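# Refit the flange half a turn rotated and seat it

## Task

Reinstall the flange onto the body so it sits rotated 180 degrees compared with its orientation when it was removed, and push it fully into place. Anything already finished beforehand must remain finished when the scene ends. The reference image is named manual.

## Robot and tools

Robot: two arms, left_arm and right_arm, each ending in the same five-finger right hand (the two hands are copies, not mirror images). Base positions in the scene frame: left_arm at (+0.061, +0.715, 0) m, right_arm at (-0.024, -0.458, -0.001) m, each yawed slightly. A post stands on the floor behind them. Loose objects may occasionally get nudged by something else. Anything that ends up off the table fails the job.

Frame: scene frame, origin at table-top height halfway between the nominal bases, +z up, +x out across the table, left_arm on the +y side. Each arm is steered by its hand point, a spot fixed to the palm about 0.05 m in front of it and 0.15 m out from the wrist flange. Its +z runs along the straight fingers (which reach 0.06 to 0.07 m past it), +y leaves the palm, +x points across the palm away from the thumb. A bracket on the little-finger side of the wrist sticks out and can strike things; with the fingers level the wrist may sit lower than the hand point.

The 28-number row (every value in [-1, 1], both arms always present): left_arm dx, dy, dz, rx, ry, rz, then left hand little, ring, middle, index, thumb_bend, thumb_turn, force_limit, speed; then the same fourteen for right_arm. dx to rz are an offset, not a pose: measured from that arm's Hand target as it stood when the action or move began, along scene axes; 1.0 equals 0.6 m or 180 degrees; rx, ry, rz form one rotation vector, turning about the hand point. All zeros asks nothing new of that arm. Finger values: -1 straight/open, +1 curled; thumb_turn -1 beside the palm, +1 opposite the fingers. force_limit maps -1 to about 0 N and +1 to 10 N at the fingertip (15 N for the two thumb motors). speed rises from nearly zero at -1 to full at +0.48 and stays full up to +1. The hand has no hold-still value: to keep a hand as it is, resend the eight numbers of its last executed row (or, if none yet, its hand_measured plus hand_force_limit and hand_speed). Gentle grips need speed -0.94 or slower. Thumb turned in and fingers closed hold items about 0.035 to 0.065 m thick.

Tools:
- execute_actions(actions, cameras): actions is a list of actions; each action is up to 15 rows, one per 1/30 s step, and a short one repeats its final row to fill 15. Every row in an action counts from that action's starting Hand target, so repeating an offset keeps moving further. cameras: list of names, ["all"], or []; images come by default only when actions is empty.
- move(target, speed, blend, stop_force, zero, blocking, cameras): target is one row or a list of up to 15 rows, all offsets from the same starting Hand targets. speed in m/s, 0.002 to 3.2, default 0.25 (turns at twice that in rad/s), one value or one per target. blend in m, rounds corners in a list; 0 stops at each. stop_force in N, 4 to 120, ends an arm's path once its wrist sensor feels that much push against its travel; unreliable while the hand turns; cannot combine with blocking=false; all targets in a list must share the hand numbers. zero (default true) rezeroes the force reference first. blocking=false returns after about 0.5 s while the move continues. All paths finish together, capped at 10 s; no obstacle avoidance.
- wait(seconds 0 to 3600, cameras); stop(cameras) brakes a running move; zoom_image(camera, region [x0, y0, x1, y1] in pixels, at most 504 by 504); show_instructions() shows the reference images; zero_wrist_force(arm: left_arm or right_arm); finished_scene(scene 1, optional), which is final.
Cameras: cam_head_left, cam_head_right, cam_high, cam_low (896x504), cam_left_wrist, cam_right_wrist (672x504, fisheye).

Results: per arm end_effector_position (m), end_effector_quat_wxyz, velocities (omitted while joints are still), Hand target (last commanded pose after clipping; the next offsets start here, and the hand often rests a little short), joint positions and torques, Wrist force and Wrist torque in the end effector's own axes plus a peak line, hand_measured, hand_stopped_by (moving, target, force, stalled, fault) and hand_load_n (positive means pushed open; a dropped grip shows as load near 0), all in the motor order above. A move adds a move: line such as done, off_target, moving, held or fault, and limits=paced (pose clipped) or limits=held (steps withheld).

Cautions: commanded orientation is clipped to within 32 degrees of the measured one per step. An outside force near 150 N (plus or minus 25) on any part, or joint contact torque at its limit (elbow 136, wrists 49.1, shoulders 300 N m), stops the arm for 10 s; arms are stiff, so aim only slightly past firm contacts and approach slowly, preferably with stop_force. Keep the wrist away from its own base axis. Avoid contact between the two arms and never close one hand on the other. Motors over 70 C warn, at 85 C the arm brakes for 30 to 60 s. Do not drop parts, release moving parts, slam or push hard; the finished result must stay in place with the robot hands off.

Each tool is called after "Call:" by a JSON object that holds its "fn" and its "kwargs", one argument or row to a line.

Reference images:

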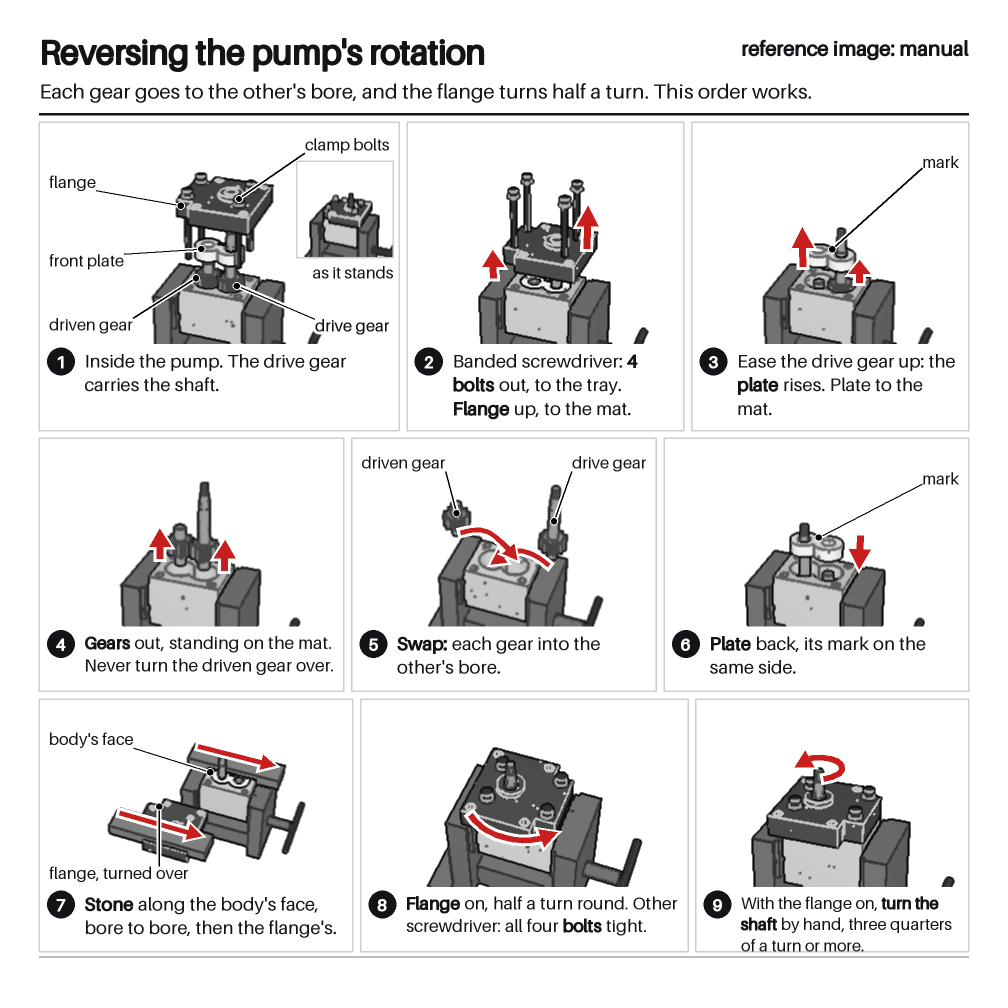

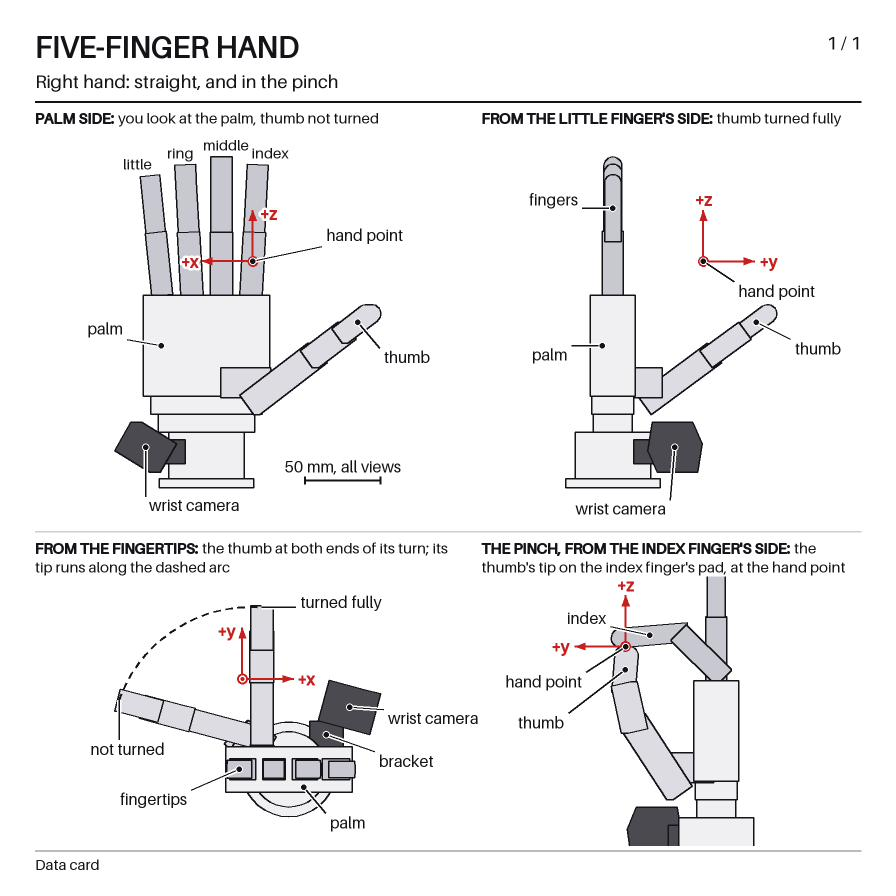

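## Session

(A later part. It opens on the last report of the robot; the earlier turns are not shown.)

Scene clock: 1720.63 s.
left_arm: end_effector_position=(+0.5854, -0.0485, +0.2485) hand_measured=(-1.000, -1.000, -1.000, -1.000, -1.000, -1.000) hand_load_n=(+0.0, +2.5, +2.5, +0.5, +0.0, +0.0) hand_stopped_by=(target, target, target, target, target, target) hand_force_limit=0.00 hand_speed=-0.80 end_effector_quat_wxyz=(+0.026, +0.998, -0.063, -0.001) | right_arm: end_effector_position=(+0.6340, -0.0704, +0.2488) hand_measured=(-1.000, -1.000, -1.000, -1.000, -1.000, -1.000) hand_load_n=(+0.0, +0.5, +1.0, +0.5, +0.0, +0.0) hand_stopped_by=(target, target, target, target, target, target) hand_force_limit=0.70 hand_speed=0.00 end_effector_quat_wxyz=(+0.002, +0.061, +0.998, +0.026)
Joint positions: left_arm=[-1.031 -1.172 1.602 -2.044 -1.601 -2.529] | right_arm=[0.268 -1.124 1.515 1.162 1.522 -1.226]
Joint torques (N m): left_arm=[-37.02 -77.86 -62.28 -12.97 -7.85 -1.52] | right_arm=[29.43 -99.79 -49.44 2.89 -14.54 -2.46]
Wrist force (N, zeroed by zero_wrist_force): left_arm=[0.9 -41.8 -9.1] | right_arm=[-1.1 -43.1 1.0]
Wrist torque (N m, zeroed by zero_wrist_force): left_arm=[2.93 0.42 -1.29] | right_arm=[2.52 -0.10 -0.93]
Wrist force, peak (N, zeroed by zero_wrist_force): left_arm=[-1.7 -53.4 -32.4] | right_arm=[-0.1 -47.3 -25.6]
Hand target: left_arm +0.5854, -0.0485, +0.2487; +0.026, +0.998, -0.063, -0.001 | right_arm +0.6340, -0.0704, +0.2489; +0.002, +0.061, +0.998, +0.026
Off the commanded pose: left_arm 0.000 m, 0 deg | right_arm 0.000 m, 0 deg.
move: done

Call:
{"fn": "move", "kwargs": {
  "target": [0.0025,0.0198,0,0,0,0,-1,-1,-1,-1,-1,-1,0,-0.8,-0.0025,-0.0198,0,0,0,0,-1,-1,-1,-1,-1,-1,0.7,0],
  "speed": 0.01,
  "cameras": ["cam_right_wrist","cam_left_wrist","cam_low","cam_high","cam_head_left"]
}}

Call:
{"fn": "zoom_image", "kwargs": {
  "camera": "cam_low",
  "region": [460, 180, 540, 240]
}}

Call:
{"fn": "zoom_image", "kwargs": {
  "camera": "cam_right_wrist",
  "region": [240, 50, 480, 290]
}}

Call:
{"fn": "zoom_image", "kwargs": {
  "camera": "cam_left_wrist",
  "region": [240, 50, 490, 300]
}}

Scene clock: 1728.20 s.
left_arm: end_effector_position=(+0.5869, -0.0365, +0.2487) hand_measured=(-1.000, -1.000, -1.000, -1.000, -1.000, -1.000) hand_load_n=(+0.0, +0.0, +0.0, +0.0, +0.0, +0.0) hand_stopped_by=(target, target, target, target, target, target) hand_force_limit=0.00 hand_speed=-0.80 end_effector_quat_wxyz=(+0.026, +0.998, -0.063, -0.001) | right_arm: end_effector_position=(+0.6325, -0.0824, +0.2489) hand_measured=(-1.000, -1.000, -1.000, -1.000, -1.000, -1.000) hand_load_n=(+0.0, +0.0, +0.0, +0.0, +0.0, +0.0) hand_stopped_by=(target, target, target, target, target, target) hand_force_limit=0.70 hand_speed=0.00 end_effector_quat_wxyz=(+0.002, +0.061, +0.998, +0.026)
Joint positions: left_arm=[-1.023 -1.185 1.621 -2.05 -1.601 -2.521] | right_arm=[0.251 -1.134 1.531 1.157 1.522 -1.243]
Joint torques (N m): left_arm=[-1.86 -70.27 -41.94 -6.61 -1.43 0.91] | right_arm=[5.81 -86.39 -33.29 1.02 -1.63 -1.46]
Wrist force (N, zeroed by zero_wrist_force): left_arm=[-0.5 -0.1 0.4] | right_arm=[0.0 0.6 1.1]
Wrist torque (N m, zeroed by zero_wrist_force): left_arm=[-0.05 0.07 -0.23] | right_arm=[-0.01 -0.04 0.15]
Wrist force, peak (N, zeroed by zero_wrist_force): left_arm=[0.8 -42.2 -7.6] | right_arm=[-1.1 -43.3 1.7]
Hand target: left_arm +0.5869, -0.0366, +0.2487; +0.026, +0.998, -0.063, -0.001 | right_arm +0.6325, -0.0823, +0.2489; +0.002, +0.061, +0.998, +0.026
Off the commanded pose: left_arm 0.000 m, 0 deg | right_arm 0.000 m, 0 deg.
move: done
cam_left_wrist: T_world_to_cam=[[0.1136, -0.99352, 0.00387, -0.10232], [-0.84673, -0.09478, 0.52351, 0.36615], [-0.51975, -0.06274, -0.85201, 0.62991]] pos_world=[0.64905, -0.02743, 0.3454]
cam_right_wrist: T_world_to_cam=[[-0.07845, 0.99537, 0.05547, 0.12725], [0.86995, 0.04118, 0.49141, -0.66703], [0.48685, 0.08681, -0.86916, 0.03654]] pos_world=[0.57247, -0.10237, 0.35249]
Images, in order (width x height): cam_head_left 896x504, cam_high 896x504, cam_low 896x504, cam_left_wrist 672x504, cam_right_wrist 672x504.

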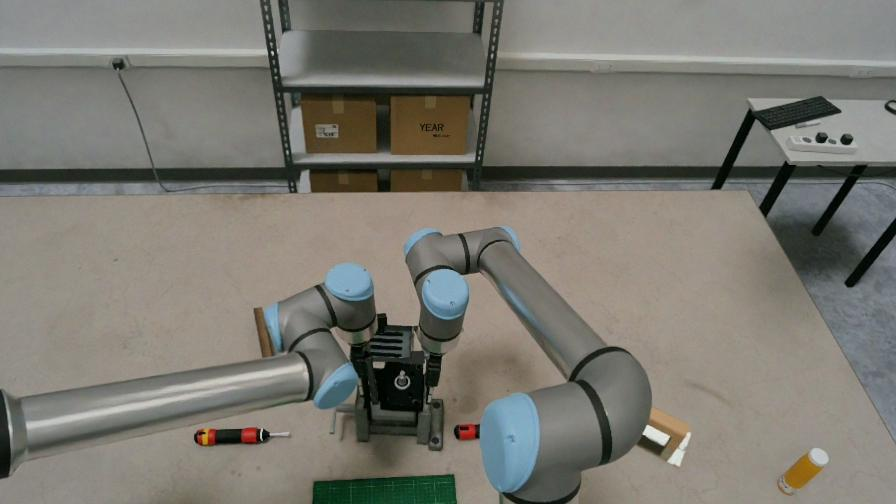

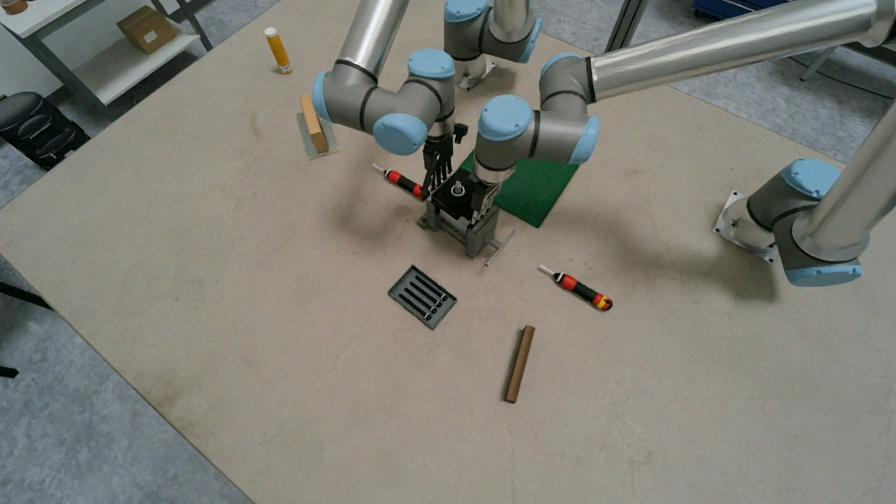

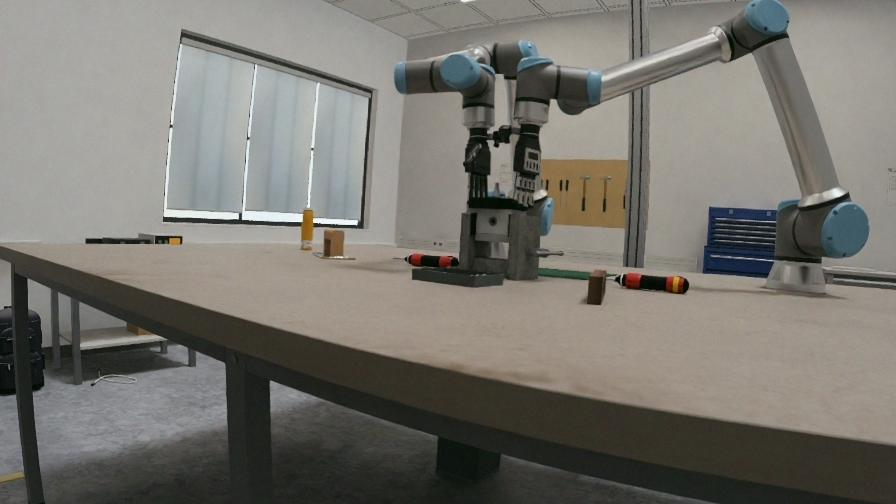

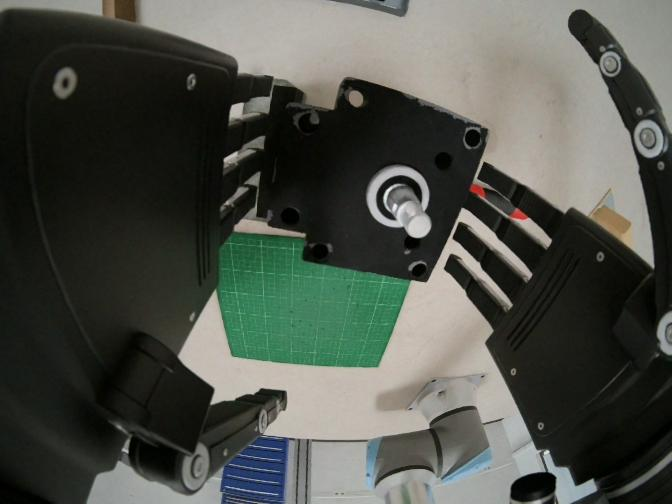

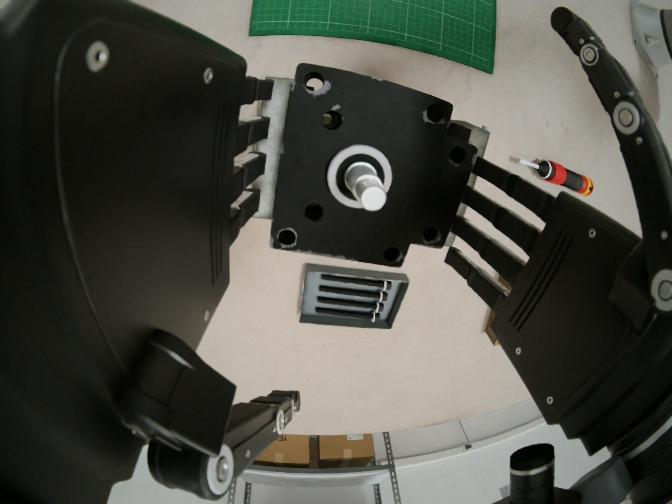

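Scaled by 6.300.

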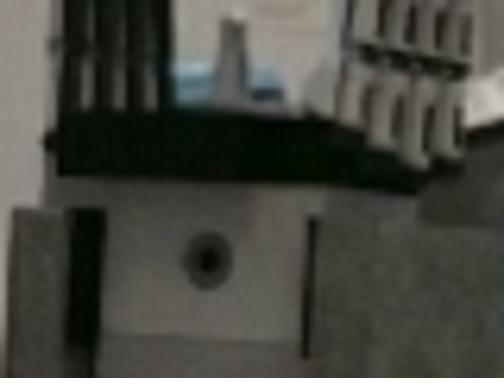

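Scaled by 2.100 from the camera's image (finer frame: 960x720).

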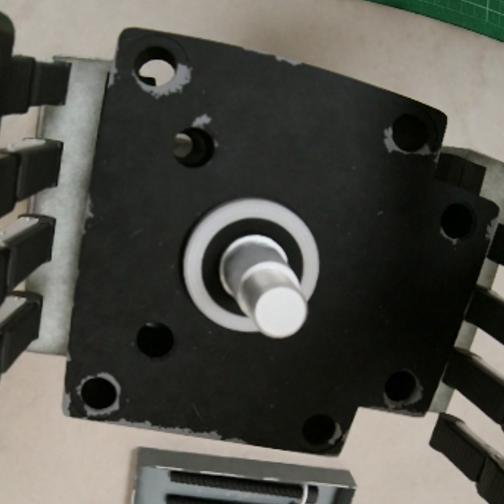

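Scaled by 2.016 from the camera's image (finer frame: 960x720).

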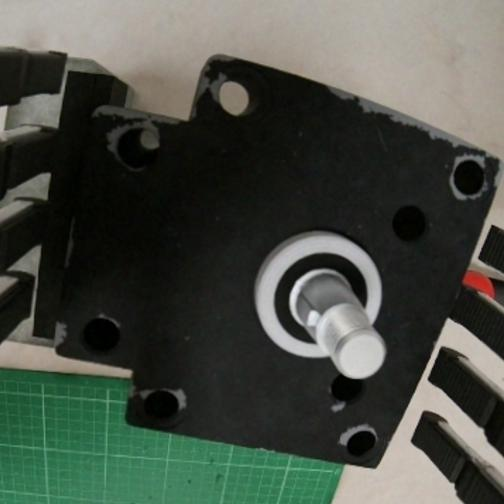

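Call:
{"fn": "move", "kwargs": {
  "target": [
    [0,0.01,0.2,0,0,0,-1,-1,-1,-1,-1,-1,0,-0.8,0,-0.01,0.2,0,0,0,-1,-1,-1,-1,-1,-1,0.7,0],
    [0,0.35,0.3,0,0,0,-1,-1,-1,-1,-1,-1,0,-0.8,-0.05,-0.1,0.2,0,0,0,-1,-1,-1,-1,-1,-1,0.7,0]
  ],
  "speed": 0.12,
  "cameras": ["cam_right_wrist","cam_left_wrist","cam_low","cam_high","cam_head_left"]
}}

Call:
{"fn": "zoom_image", "kwargs": {
  "camera": "cam_low",
  "region": [450, 170, 550, 270]
}}

Call:
{"fn": "zoom_image", "kwargs": {
  "camera": "cam_high",
  "region": [410, 160, 530, 280]
}}

Call:
{"fn": "zoom_image", "kwargs": {
  "camera": "cam_head_left",
  "region": [340, 340, 460, 460]
}}

Scene clock: 1737.43 s.
left_arm: end_effector_position=(+0.5869, +0.1734, +0.4286) hand_measured=(-1.000, -1.000, -1.000, -1.000, -1.000, -1.000) hand_load_n=(+0.0, +0.0, +0.0, +0.0, -0.5, +0.0) hand_stopped_by=(target, target, target, target, target, target) hand_force_limit=0.00 hand_speed=-0.80 end_effector_quat_wxyz=(+0.026, +0.998, -0.063, -0.001) | right_arm: end_effector_position=(+0.6024, -0.1424, +0.3689) hand_measured=(-1.000, -1.000, -1.000, -1.000, -1.000, -1.000) hand_load_n=(+0.0, +0.0, +0.0, +0.0, +0.0, -0.5) hand_stopped_by=(target, target, target, target, target, target) hand_force_limit=0.70 hand_speed=0.00 end_effector_quat_wxyz=(+0.002, +0.061, +0.998, +0.026)
Joint positions: left_arm=[-0.881 -1.515 1.7 -1.793 -1.607 -2.379] | right_arm=[0.166 -1.279 1.514 1.323 1.52 -1.328]
Joint torques (N m): left_arm=[-11.58 -42.77 -51.63 -7.28 -2.85 -1.7] | right_arm=[11.66 -56.42 -43.37 3.2 -1.82 4.26]
Wrist force (N, zeroed by zero_wrist_force): left_arm=[-0.5 0.3 -0.2] | right_arm=[-0.2 0.8 0.7]
Wrist torque (N m, zeroed by zero_wrist_force): left_arm=[0.07 0.08 -0.15] | right_arm=[0.06 -0.04 0.15]
Wrist force, peak (N, zeroed by zero_wrist_force): left_arm=[-0.6 0.0 2.2] | right_arm=[0.2 0.6 2.6]
Hand target: left_arm +0.5869, +0.1734, +0.4287; +0.026, +0.998, -0.063, -0.001 | right_arm +0.6025, -0.1423, +0.3689; +0.002, +0.061, +0.998, +0.026
Off the commanded pose: left_arm 0.000 m, 0 deg | right_arm 0.000 m, 0 deg.
move: done
cam_left_wrist: T_world_to_cam=[[0.11363, -0.99352, 0.0037, 0.10569], [-0.84661, -0.09487, 0.52369, 0.29177], [-0.51994, -0.06264, -0.8519, 0.79633]] pos_world=[0.64905, 0.18257, 0.5252]
cam_right_wrist: T_world_to_cam=[[-0.0786, 0.99536, 0.05549, 0.17794], [0.86983, 0.04128, 0.49162, -0.69745], [0.48705, 0.08691, -0.86904, 0.1605]] pos_world=[0.54247, -0.16227, 0.47249]
Images, in order (width x height): cam_head_left 896x504, cam_high 896x504, cam_low 896x504, cam_left_wrist 672x504, cam_right_wrist 672x504.

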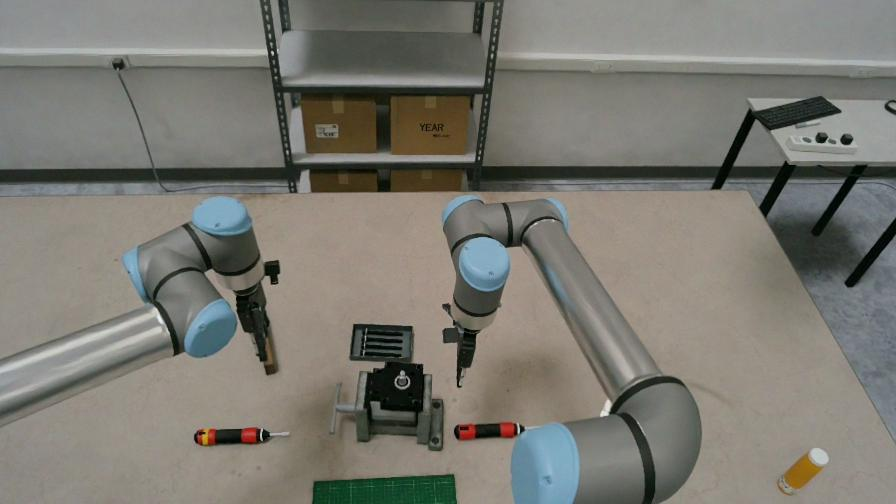

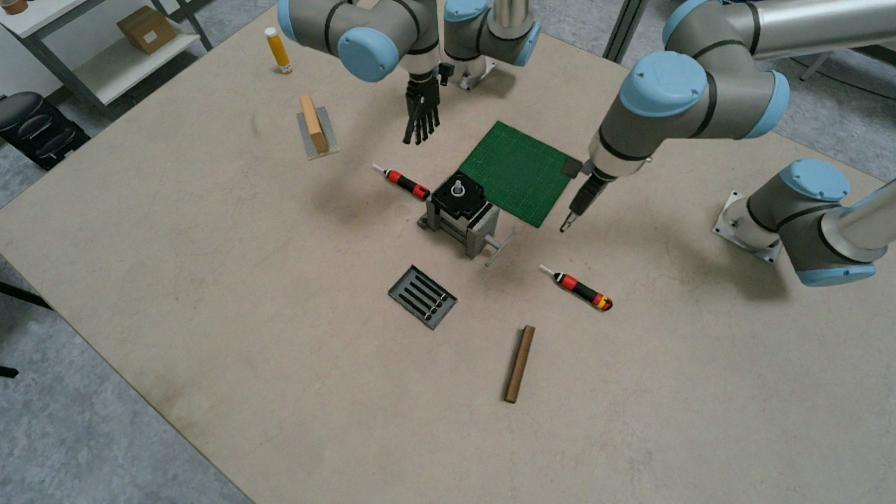

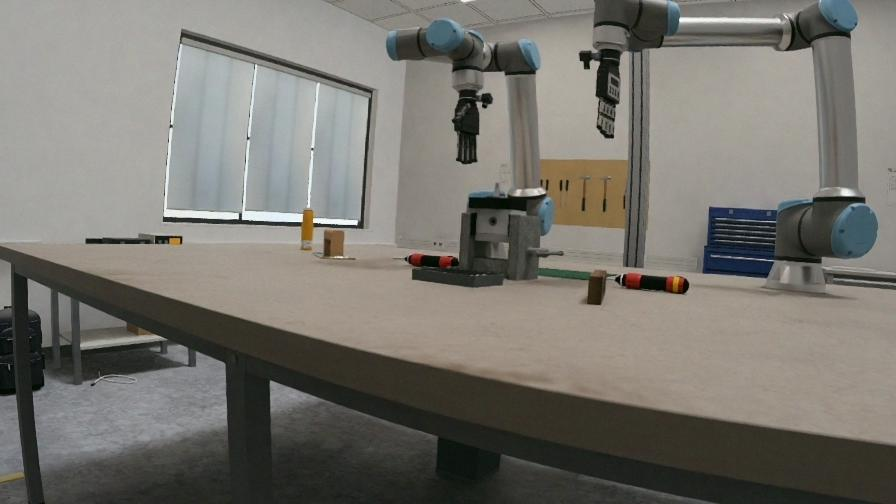

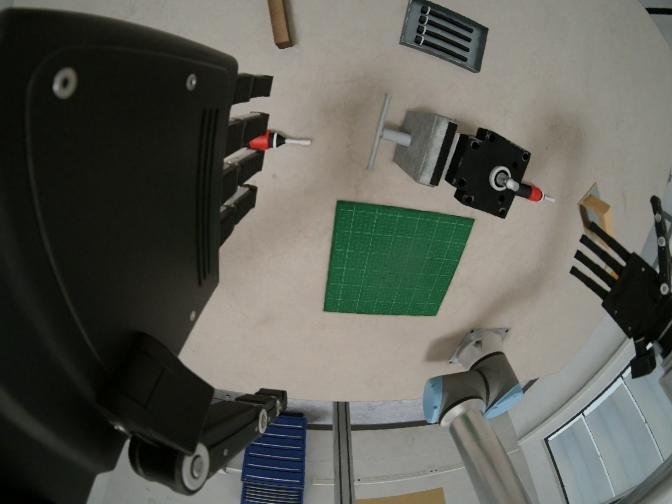

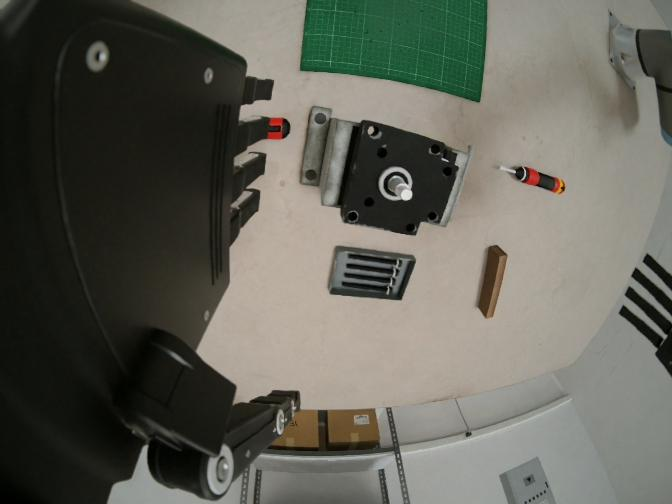

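Scaled by 5.040.

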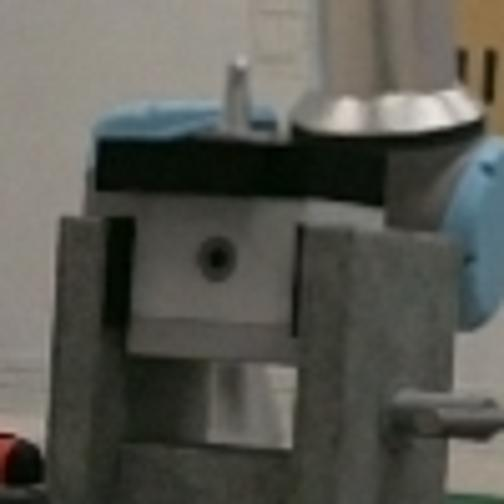

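Scaled by 4.200.

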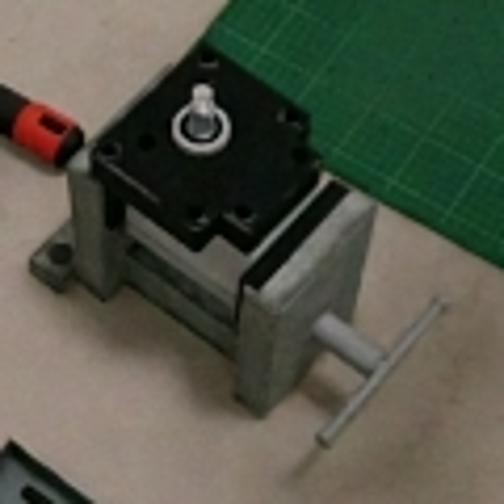

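Scaled by 4.200.

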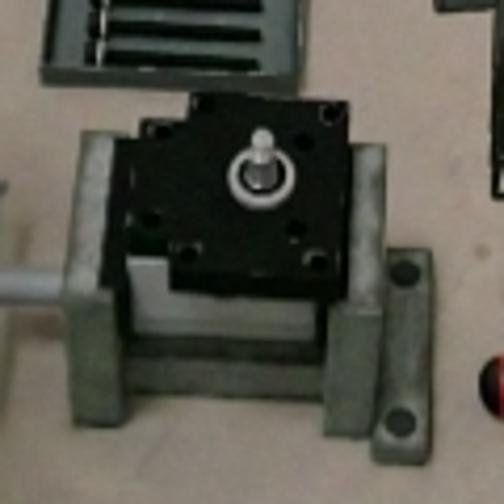

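Call:
{"fn": "zoom_image", "kwargs": {
  "camera": "cam_right_wrist",
  "region": [300, 90, 490, 260]
}}

Call:
{"fn": "zoom_image", "kwargs": {
  "camera": "cam_left_wrist",
  "region": [370, 80, 560, 240]
}}

Scaled by 2.653 from the camera's image (finer frame: 960x720).

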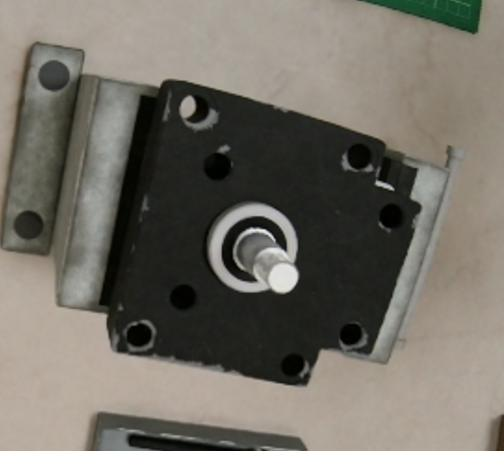

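Scaled by 2.653 from the camera's image (finer frame: 960x720).

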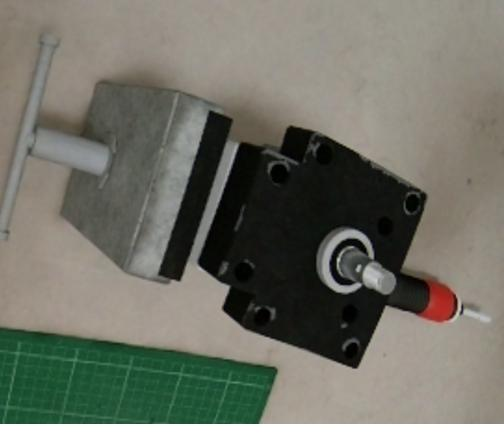

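Call:
{"fn": "move", "kwargs": {
  "target": [0,0,0,0,0,0,-1,-1,-1,-1,-1,-1,0,-0.8,0.0552,0.1152,-0.0982,0,0,0,-1,-1,-1,-1,-1,-1,0.7,0],
  "speed": 0.1,
  "cameras": ["cam_right_wrist"]
}}

Call:
{"fn": "zoom_image", "kwargs": {
  "camera": "cam_right_wrist",
  "region": [297, 94, 337, 134]
}}

Scene clock: 1767.30 s.
left_arm: end_effector_position=(+0.5869, +0.1734, +0.4287) hand_measured=(-1.000, -1.000, -1.000, -1.000, -1.000, -1.000) hand_load_n=(+0.0, +0.0, +0.0, +0.0, -0.5, +0.0) hand_stopped_by=(target, target, target, target, target, target) hand_force_limit=0.00 hand_speed=-0.80 end_effector_quat_wxyz=(+0.026, +0.998, -0.063, -0.001) | right_arm: end_effector_position=(+0.6357, -0.0731, +0.3099) hand_measured=(-1.000, -1.000, -1.000, -1.000, -1.000, -1.000) hand_load_n=(+0.0, +0.0, +0.0, +0.0, +0.0, +0.0) hand_stopped_by=(target, target, target, target, target, target) hand_force_limit=0.70 hand_speed=0.00 end_effector_quat_wxyz=(+0.002, +0.061, +0.998, +0.026)
Joint positions: left_arm=[-0.881 -1.515 1.699 -1.794 -1.607 -2.379] | right_arm=[0.264 -1.157 1.451 1.259 1.522 -1.23]
Joint torques (N m): left_arm=[-13.19 -55 -51.5 -7.39 2.54 -2.1] | right_arm=[-14.27 -91.19 -27.62 6.94 2.43 -4.08]
Wrist force (N, zeroed by zero_wrist_force): left_arm=[-0.2 0.1 -0.3] | right_arm=[0.2 1.1 1.0]
Wrist torque (N m, zeroed by zero_wrist_force): left_arm=[0.06 0.05 -0.13] | right_arm=[0.11 -0.06 0.16]
Wrist force, peak (N, zeroed by zero_wrist_force): left_arm=[-0.8 0.4 -0.3] | right_arm=[-0.3 1.9 2.0]
Hand target: left_arm +0.5869, +0.1734, +0.4287; +0.026, +0.998, -0.063, -0.001 | right_arm +0.6356, -0.0732, +0.3100; +0.002, +0.061, +0.998, +0.026
Off the commanded pose: left_arm 0.000 m, 0 deg | right_arm 0.000 m, 0 deg.
move: done
cam_right_wrist: T_world_to_cam=[[-0.07838, 0.99538, 0.0555, 0.11471], [0.86985, 0.04108, 0.4916, -0.7002], [0.48705, 0.08681, -0.86905, 0.08703]] pos_world=[0.57567, -0.09297, 0.41349]

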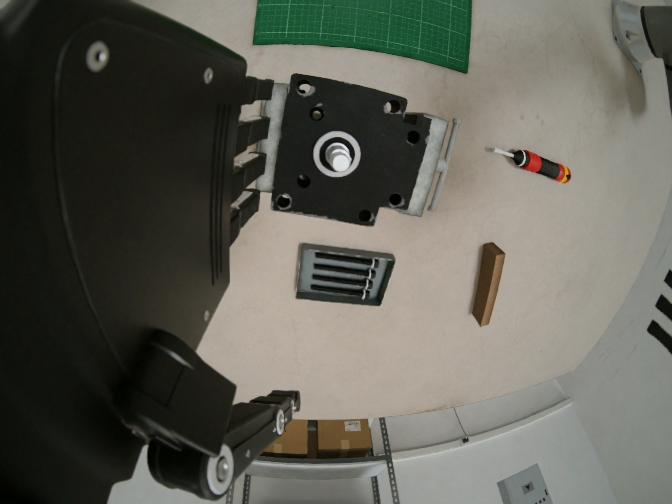

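Scaled by 12.600 from the camera's image (finer frame: 960x720).

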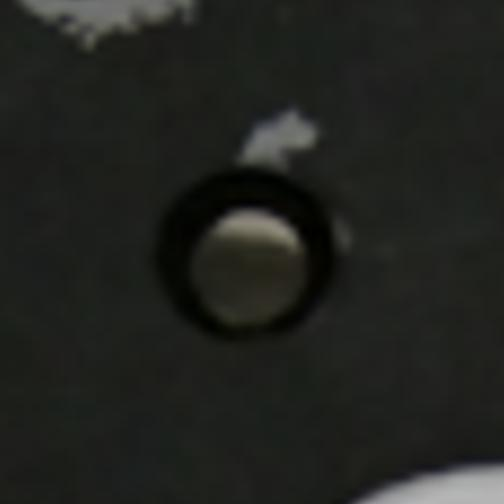

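Call:
{"fn": "move", "kwargs": {
  "target": [0,0,0,0,0,0,-1,-1,-1,-1,-1,-1,0,-0.8,0.0942,-0.0115,0.0,0,0,0,-1,-1,-1,-1,-1,-1,0.7,0],
  "speed": 0.1,
  "cameras": ["cam_right_wrist"]
}}

Call:
{"fn": "zoom_image", "kwargs": {
  "camera": "cam_right_wrist",
  "region": [297, 94, 337, 134]
}}

Call:
{"fn": "move", "kwargs": {
  "target": [
    [0,0,0,0,0,0,-1,-1,-1,-1,-1,-1,0,-0.8,0.0,0,0.05,0,0,0,-1,-1,-1,-1,-1,-1,0.7,0],
    [0,0,0,0,0,0,-1,-1,-1,-1,-1,-1,0,-0.8,0.0175,0.132,0.05,0,0,0,-1,-1,-1,-1,-1,-1,0.7,0]
  ],
  "speed": 0.1,
  "cameras": ["cam_right_wrist"]
}}

Call:
{"fn": "zoom_image", "kwargs": {
  "camera": "cam_right_wrist",
  "region": [297, 94, 337, 134]
}}

Call:
{"fn": "move", "kwargs": {
  "target": [0,0,0,0,0,0,-1,-1,-1,-1,-1,-1,0,-0.8,-0.0947,0.0118,0.0,0,0,0,-1,-1,-1,-1,-1,-1,0.7,0],
  "speed": 0.1,
  "cameras": ["cam_right_wrist"]
}}

Call:
{"fn": "zoom_image", "kwargs": {
  "camera": "cam_right_wrist",
  "region": [297, 94, 337, 134]
}}

Scene clock: 1783.97 s.
left_arm: end_effector_position=(+0.5869, +0.1734, +0.4287) hand_measured=(-1.000, -1.000, -1.000, -1.000, -1.000, -1.000) hand_load_n=(+0.0, +0.0, +0.0, +0.0, +0.0, +0.0) hand_stopped_by=(target, target, target, target, target, target) hand_force_limit=0.00 hand_speed=-0.80 end_effector_quat_wxyz=(+0.026, +0.998, -0.063, -0.001) | right_arm: end_effector_position=(+0.6921, -0.0802, +0.3099) hand_measured=(-1.000, -1.000, -1.000, -1.000, -1.000, -1.000) hand_load_n=(+0.0, +0.0, +0.0, +0.0, +0.0, +0.0) hand_stopped_by=(target, target, target, target, target, target) hand_force_limit=0.70 hand_speed=0.00 end_effector_quat_wxyz=(+0.002, +0.061, +0.998, +0.026)
Joint positions: left_arm=[-0.881 -1.515 1.699 -1.794 -1.607 -2.379] | right_arm=[0.237 -1.078 1.334 1.299 1.521 -1.257]
Joint torques (N m): left_arm=[-13.13 -57.63 -51.62 -7.34 2.68 -2.11] | right_arm=[13.09 -95.73 -36.37 0.55 -1.59 3.62]
Wrist force (N, zeroed by zero_wrist_force): left_arm=[-0.5 0.3 -0.4] | right_arm=[0.6 0.5 0.9]
Wrist torque (N m, zeroed by zero_wrist_force): left_arm=[0.08 0.07 -0.14] | right_arm=[0.01 -0.13 0.15]
Wrist force, peak (N, zeroed by zero_wrist_force): left_arm=[-0.8 0.4 -0.7] | right_arm=[1.9 0.9 1.4]
Hand target: left_arm +0.5869, +0.1734, +0.4287; +0.026, +0.998, -0.063, -0.001 | right_arm +0.6921, -0.0801, +0.3100; +0.002, +0.061, +0.998, +0.026
Off the commanded pose: left_arm 0.000 m, 0 deg | right_arm 0.000 m, 0 deg.
move: done
cam_right_wrist: T_world_to_cam=[[-0.07845, 0.99537, 0.05549, 0.12625], [0.87006, 0.04119, 0.49122, -0.74902], [0.48666, 0.08681, -0.86927, 0.06046]] pos_world=[0.63218, -0.10007, 0.41349]

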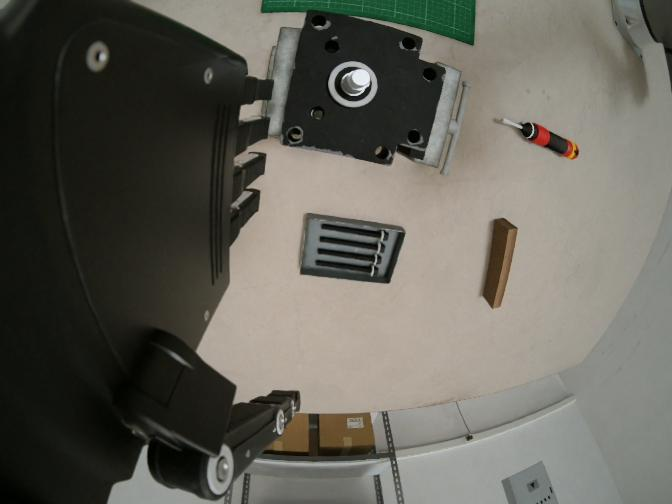

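Scaled by 12.600 from the camera's image (finer frame: 960x720).

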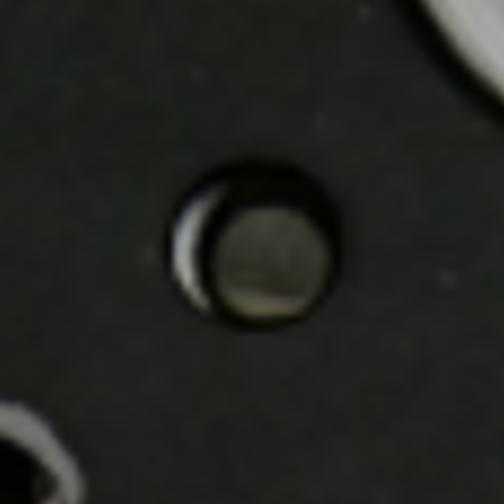

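Scene clock: 1785.60 s.
left_arm: end_effector_position=(+0.5869, +0.1734, +0.4287) hand_measured=(-1.000, -1.000, -1.000, -1.000, -1.000, -1.000) hand_load_n=(+0.0, +0.0, +0.0, +0.0, +0.0, -0.5) hand_stopped_by=(target, target, target, target, target, target) hand_force_limit=0.00 hand_speed=-0.80 end_effector_quat_wxyz=(+0.026, +0.998, -0.063, -0.001) | right_arm: end_effector_position=(+0.7026, -0.0009, +0.3399) hand_measured=(-1.000, -1.000, -1.000, -1.000, -1.000, -1.000) hand_load_n=(+0.0, +0.0, +0.0, +0.0, +0.0, +0.0) hand_stopped_by=(target, target, target, target, target, target) hand_force_limit=0.70 hand_speed=0.00 end_effector_quat_wxyz=(+0.002, +0.061, +0.998, +0.026)
Joint positions: left_arm=[-0.881 -1.515 1.699 -1.794 -1.607 -2.379] | right_arm=[0.337 -1.011 1.175 1.386 1.523 -1.156]
Joint torques (N m): left_arm=[-13.84 -56.47 -50.39 -7.5 2.7 -2.2] | right_arm=[-8.89 -107.08 -31.64 0.71 2.56 -3.53]
Wrist force (N, zeroed by zero_wrist_force): left_arm=[-0.7 0.4 -0.1] | right_arm=[0.7 2.0 1.5]
Wrist torque (N m, zeroed by zero_wrist_force): left_arm=[0.08 0.11 -0.15] | right_arm=[0.21 -0.16 0.21]
Wrist force, peak (N, zeroed by zero_wrist_force): left_arm=[-0.9 0.2 -0.3] | right_arm=[1.0 3.3 1.4]
Hand target: left_arm +0.5869, +0.1734, +0.4287; +0.026, +0.998, -0.063, -0.001 | right_arm +0.7026, -0.0009, +0.3400; +0.002, +0.061, +0.998, +0.026
Off the commanded pose: left_arm 0.000 m, 0 deg | right_arm 0.000 m, 0 deg.
move: done
cam_right_wrist: T_world_to_cam=[[-0.07826, 0.99539, 0.05537, 0.04641], [0.87012, 0.04109, 0.49113, -0.77616], [0.48659, 0.08662, -0.86932, 0.07461]] pos_world=[0.64267, -0.02077, 0.44349]

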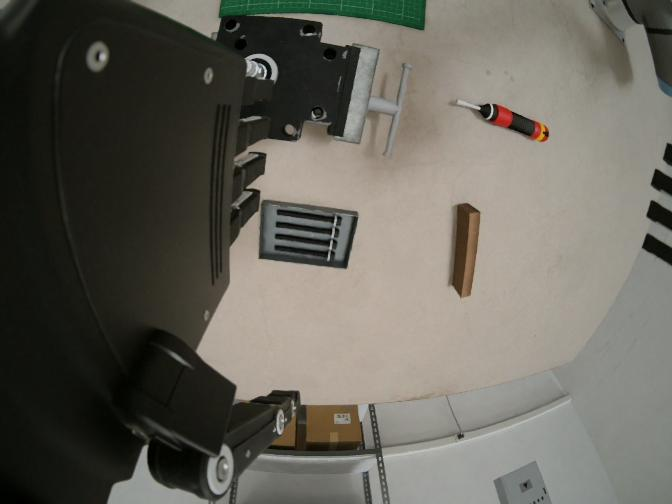

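Scaled by 12.600 from the camera's image (finer frame: 960x720).

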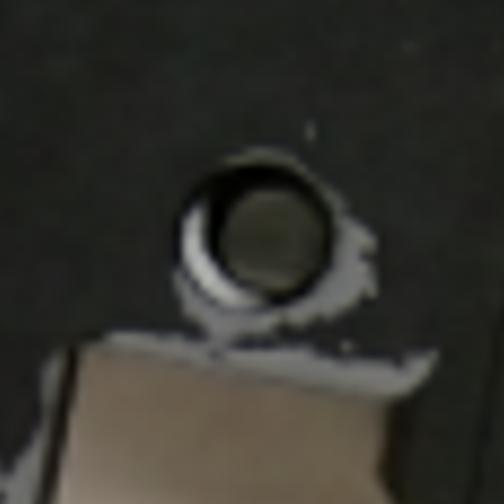

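Scene clock: 1786.53 s.
left_arm: end_effector_position=(+0.5869, +0.1734, +0.4287) hand_measured=(-1.000, -1.000, -1.000, -1.000, -1.000, -1.000) hand_load_n=(+0.0, +0.0, +0.0, +0.0, +0.0, +0.0) hand_stopped_by=(target, target, target, target, target, target) hand_force_limit=0.00 hand_speed=-0.80 end_effector_quat_wxyz=(+0.026, +0.998, -0.063, -0.001) | right_arm: end_effector_position=(+0.6458, +0.0063, +0.3400) hand_measured=(-1.000, -1.000, -1.000, -1.000, -1.000, -1.000) hand_load_n=(+0.0, +0.0, +0.0, +0.0, +0.0, +0.0) hand_stopped_by=(target, target, target, target, target, target) hand_force_limit=0.70 hand_speed=0.00 end_effector_quat_wxyz=(+0.002, +0.061, +0.998, +0.026)
Joint positions: left_arm=[-0.881 -1.515 1.699 -1.794 -1.607 -2.379] | right_arm=[0.369 -1.09 1.296 1.342 1.524 -1.124]
Joint torques (N m): left_arm=[-11.89 -56.88 -50.74 -7.06 2.7 -2.06] | right_arm=[-12.92 -71.24 -42.14 7.19 2.55 -3.29]
Wrist force (N, zeroed by zero_wrist_force): left_arm=[-0.4 -0.1 -0.3] | right_arm=[0.1 1.2 1.0]
Wrist torque (N m, zeroed by zero_wrist_force): left_arm=[0.02 0.07 -0.15] | right_arm=[0.14 -0.07 0.05]
Wrist force, peak (N, zeroed by zero_wrist_force): left_arm=[-0.8 0.3 0.1] | right_arm=[2.1 1.2 0.9]
Hand target: left_arm +0.5869, +0.1734, +0.4287; +0.026, +0.998, -0.063, -0.001 | right_arm +0.6458, +0.0062, +0.3400; +0.002, +0.061, +0.998, +0.026
Off the commanded pose: left_arm 0.000 m, 0 deg | right_arm 0.000 m, 0 deg.
move: done
cam_right_wrist: T_world_to_cam=[[-0.0783, 0.99538, 0.05555, 0.03483], [0.86983, 0.04099, 0.49164, -0.72705], [0.48709, 0.08682, -0.86902, 0.10135]] pos_world=[0.58577, -0.01367, 0.44359]

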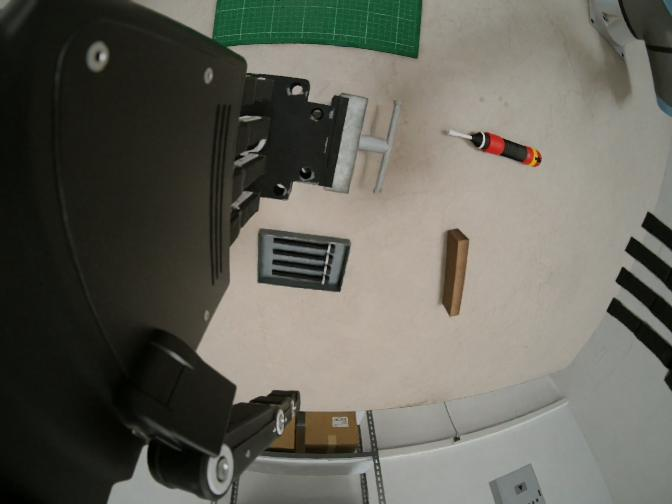

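Scaled by 12.600 from the camera's image (finer frame: 960x720).

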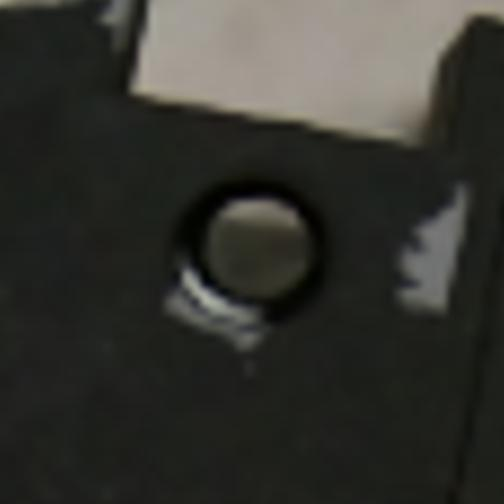

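Call:
{"fn": "move", "kwargs": {
  "target": [
    [0,0,0,0,0,0,-1,-1,-1,-1,-1,-1,0,-0.8,-0.0222,-0.1477,0,0,0,0,-1,-1,-1,-1,-1,-1,0.7,0],
    [0,-0.34,-0.13,0,0,0,-1,-1,-1,-1,-1,-1,0,-0.8,-0.0222,-0.1477,0,0,0,0,-1,-1,-1,-1,-1,-1,0.7,0],
    [0,-0.34,-0.2962,0,0,0,-1,-1,-1,-1,-1,-1,0,-0.8,-0.0222,-0.1477,-0.1483,0,0,0,-1,-1,-1,-1,-1,-1,0.7,0]
  ],
  "speed": 0.1,
  "cameras": ["cam_right_wrist","cam_left_wrist"]
}}

Scene clock: 1807.23 s.
left_arm: end_effector_position=(+0.5869, -0.0306, +0.2509) hand_measured=(-1.000, -1.000, -1.000, -1.000, -1.000, -1.000) hand_load_n=(+0.0, +0.0, +0.5, +0.0, +0.0, +0.0) hand_stopped_by=(target, target, target, target, target, target) hand_force_limit=0.00 hand_speed=-0.80 end_effector_quat_wxyz=(+0.026, +0.998, -0.063, -0.001) | right_arm: end_effector_position=(+0.6325, -0.0824, +0.2508) hand_measured=(-1.000, -1.000, -1.000, -1.000, -1.000, -1.000) hand_load_n=(+0.0, +0.0, +0.0, +0.0, +0.0, +0.0) hand_stopped_by=(target, target, target, target, target, target) hand_force_limit=0.70 hand_speed=0.00 end_effector_quat_wxyz=(+0.002, +0.061, +0.998, +0.026) end_effector_velocity=(-0.001, +0.001, +0.003) end_effector_angular_velocity=(+0.000, +0.001, +0.001)
Joint positions: left_arm=[-1.02 -1.193 1.628 -2.049 -1.601 -2.517] | right_arm=[0.251 -1.135 1.529 1.16 1.522 -1.243]
Joint velocities: left_arm=[within noise] | right_arm=[0.001 -0.002 -0.003 0.005 -0.001 0]
Joint torques (N m): left_arm=[7.52 -80.91 -48.05 -1.67 0.64 1.2] | right_arm=[9.55 -95.44 -39.04 6.35 1.09 3.45]
Wrist force (N, zeroed by zero_wrist_force): left_arm=[-0.4 0.0 0.3] | right_arm=[0.3 0.6 0.9]
Wrist torque (N m, zeroed by zero_wrist_force): left_arm=[-0.04 0.07 -0.06] | right_arm=[-0.01 -0.09 0.05]
Wrist force, peak (N, zeroed by zero_wrist_force): left_arm=[-1.2 0.1 1.7] | right_arm=[0.7 2.3 1.4]
Hand target: left_arm +0.5869, -0.0306, +0.2510; +0.026, +0.998, -0.063, -0.001 | right_arm +0.6325, -0.0824, +0.2510; +0.002, +0.061, +0.998, +0.026
Off the commanded pose: left_arm 0.000 m, 0 deg | right_arm 0.000 m, 0 deg.
move: done
cam_left_wrist: T_world_to_cam=[[0.1136, -0.99352, 0.00385, -0.09646], [-0.84669, -0.09478, 0.52358, 0.36556], [-0.51982, -0.06274, -0.85197, 0.6321]] pos_world=[0.64905, -0.02153, 0.3475]
cam_right_wrist: T_world_to_cam=[[-0.07845, 0.99537, 0.05548, 0.12715], [0.86999, 0.04119, 0.49134, -0.66796], [0.48678, 0.08681, -0.8692, 0.03825]] pos_world=[0.57247, -0.10237, 0.35439]
Images, in order (width x height): cam_left_wrist 672x504, cam_right_wrist 672x504.

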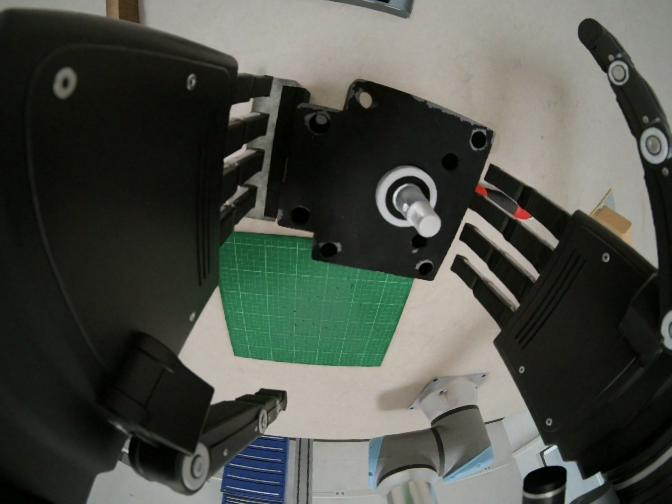

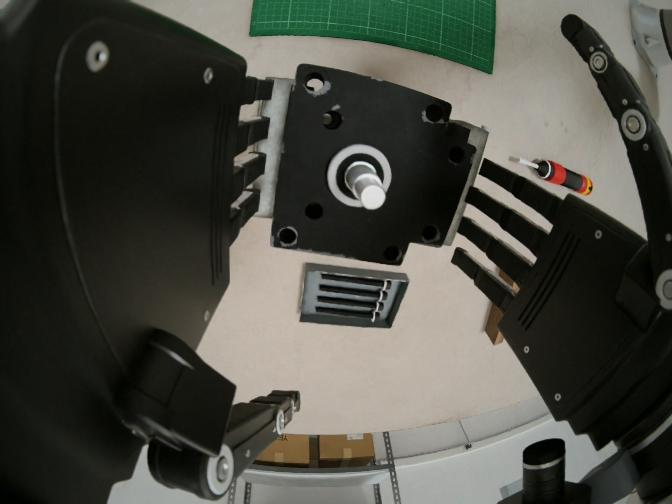

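Call:
{"fn": "move", "kwargs": {
  "target": [
    [-0.0019,-0.0245,0,0,0,0,-1,-1,-1,-1,-1,-1,0,-0.8,0.0019,0.0147,0,0,0,0,-1,-1,-1,-1,-1,-1,0.7,0],
    [-0.0025,-0.0295,0,0,0,0,-1,-1,-1,-1,-1,-1,0,-0.8,0.0025,0.0197,0,0,0,0,-1,-1,-1,-1,-1,-1,0.7,0]
  ],
  "speed": [0.02, 0.005],
  "stop_force": 40
}}

Scene clock: 1812.97 s.
left_arm: end_effector_position=(+0.5854, -0.0483, +0.2510) hand_measured=(-1.000, -1.000, -1.000, -1.000, -1.000, -1.000) hand_load_n=(+0.0, +2.0, +2.0, +0.5, +0.0, +0.0) hand_stopped_by=(target, target, target, target, target, target) hand_force_limit=0.00 hand_speed=-0.80 end_effector_quat_wxyz=(+0.026, +0.998, -0.063, -0.001) | right_arm: end_effector_position=(+0.6340, -0.0706, +0.2510) hand_measured=(-1.000, -1.000, -1.000, -1.000, -1.000, -1.000) hand_load_n=(+0.0, +0.5, +1.0, +0.5, +0.0, +0.0) hand_stopped_by=(target, target, target, target, target, target) hand_force_limit=0.70 hand_speed=0.00 end_effector_quat_wxyz=(+0.002, +0.061, +0.998, +0.026)
Joint positions: left_arm=[-1.031 -1.174 1.601 -2.041 -1.601 -2.529] | right_arm=[0.268 -1.125 1.513 1.165 1.522 -1.226]
Joint torques (N m): left_arm=[-36.85 -56.29 -57.04 -16.62 -9.95 0.72] | right_arm=[38.61 -70.35 -33.88 -3.9 -13.7 -2.84]
Wrist force (N, zeroed by zero_wrist_force): left_arm=[-1.3 -38.0 -12.5] | right_arm=[-0.4 -36.6 -7.8]
Wrist torque (N m, zeroed by zero_wrist_force): left_arm=[2.76 0.43 -1.17] | right_arm=[2.77 0.06 -0.76]
Wrist force, peak (N, zeroed by zero_wrist_force): left_arm=[-1.3 -38.0 -12.5] | right_arm=[-0.6 -36.8 -7.3]
Hand target: left_arm +0.5854, -0.0483, +0.2510; +0.026, +0.998, -0.063, -0.001 | right_arm +0.6340, -0.0706, +0.2510; +0.002, +0.061, +0.998, +0.026
Off the commanded pose: left_arm 0.000 m, 0 deg | right_arm 0.000 m, 0 deg.
move: done


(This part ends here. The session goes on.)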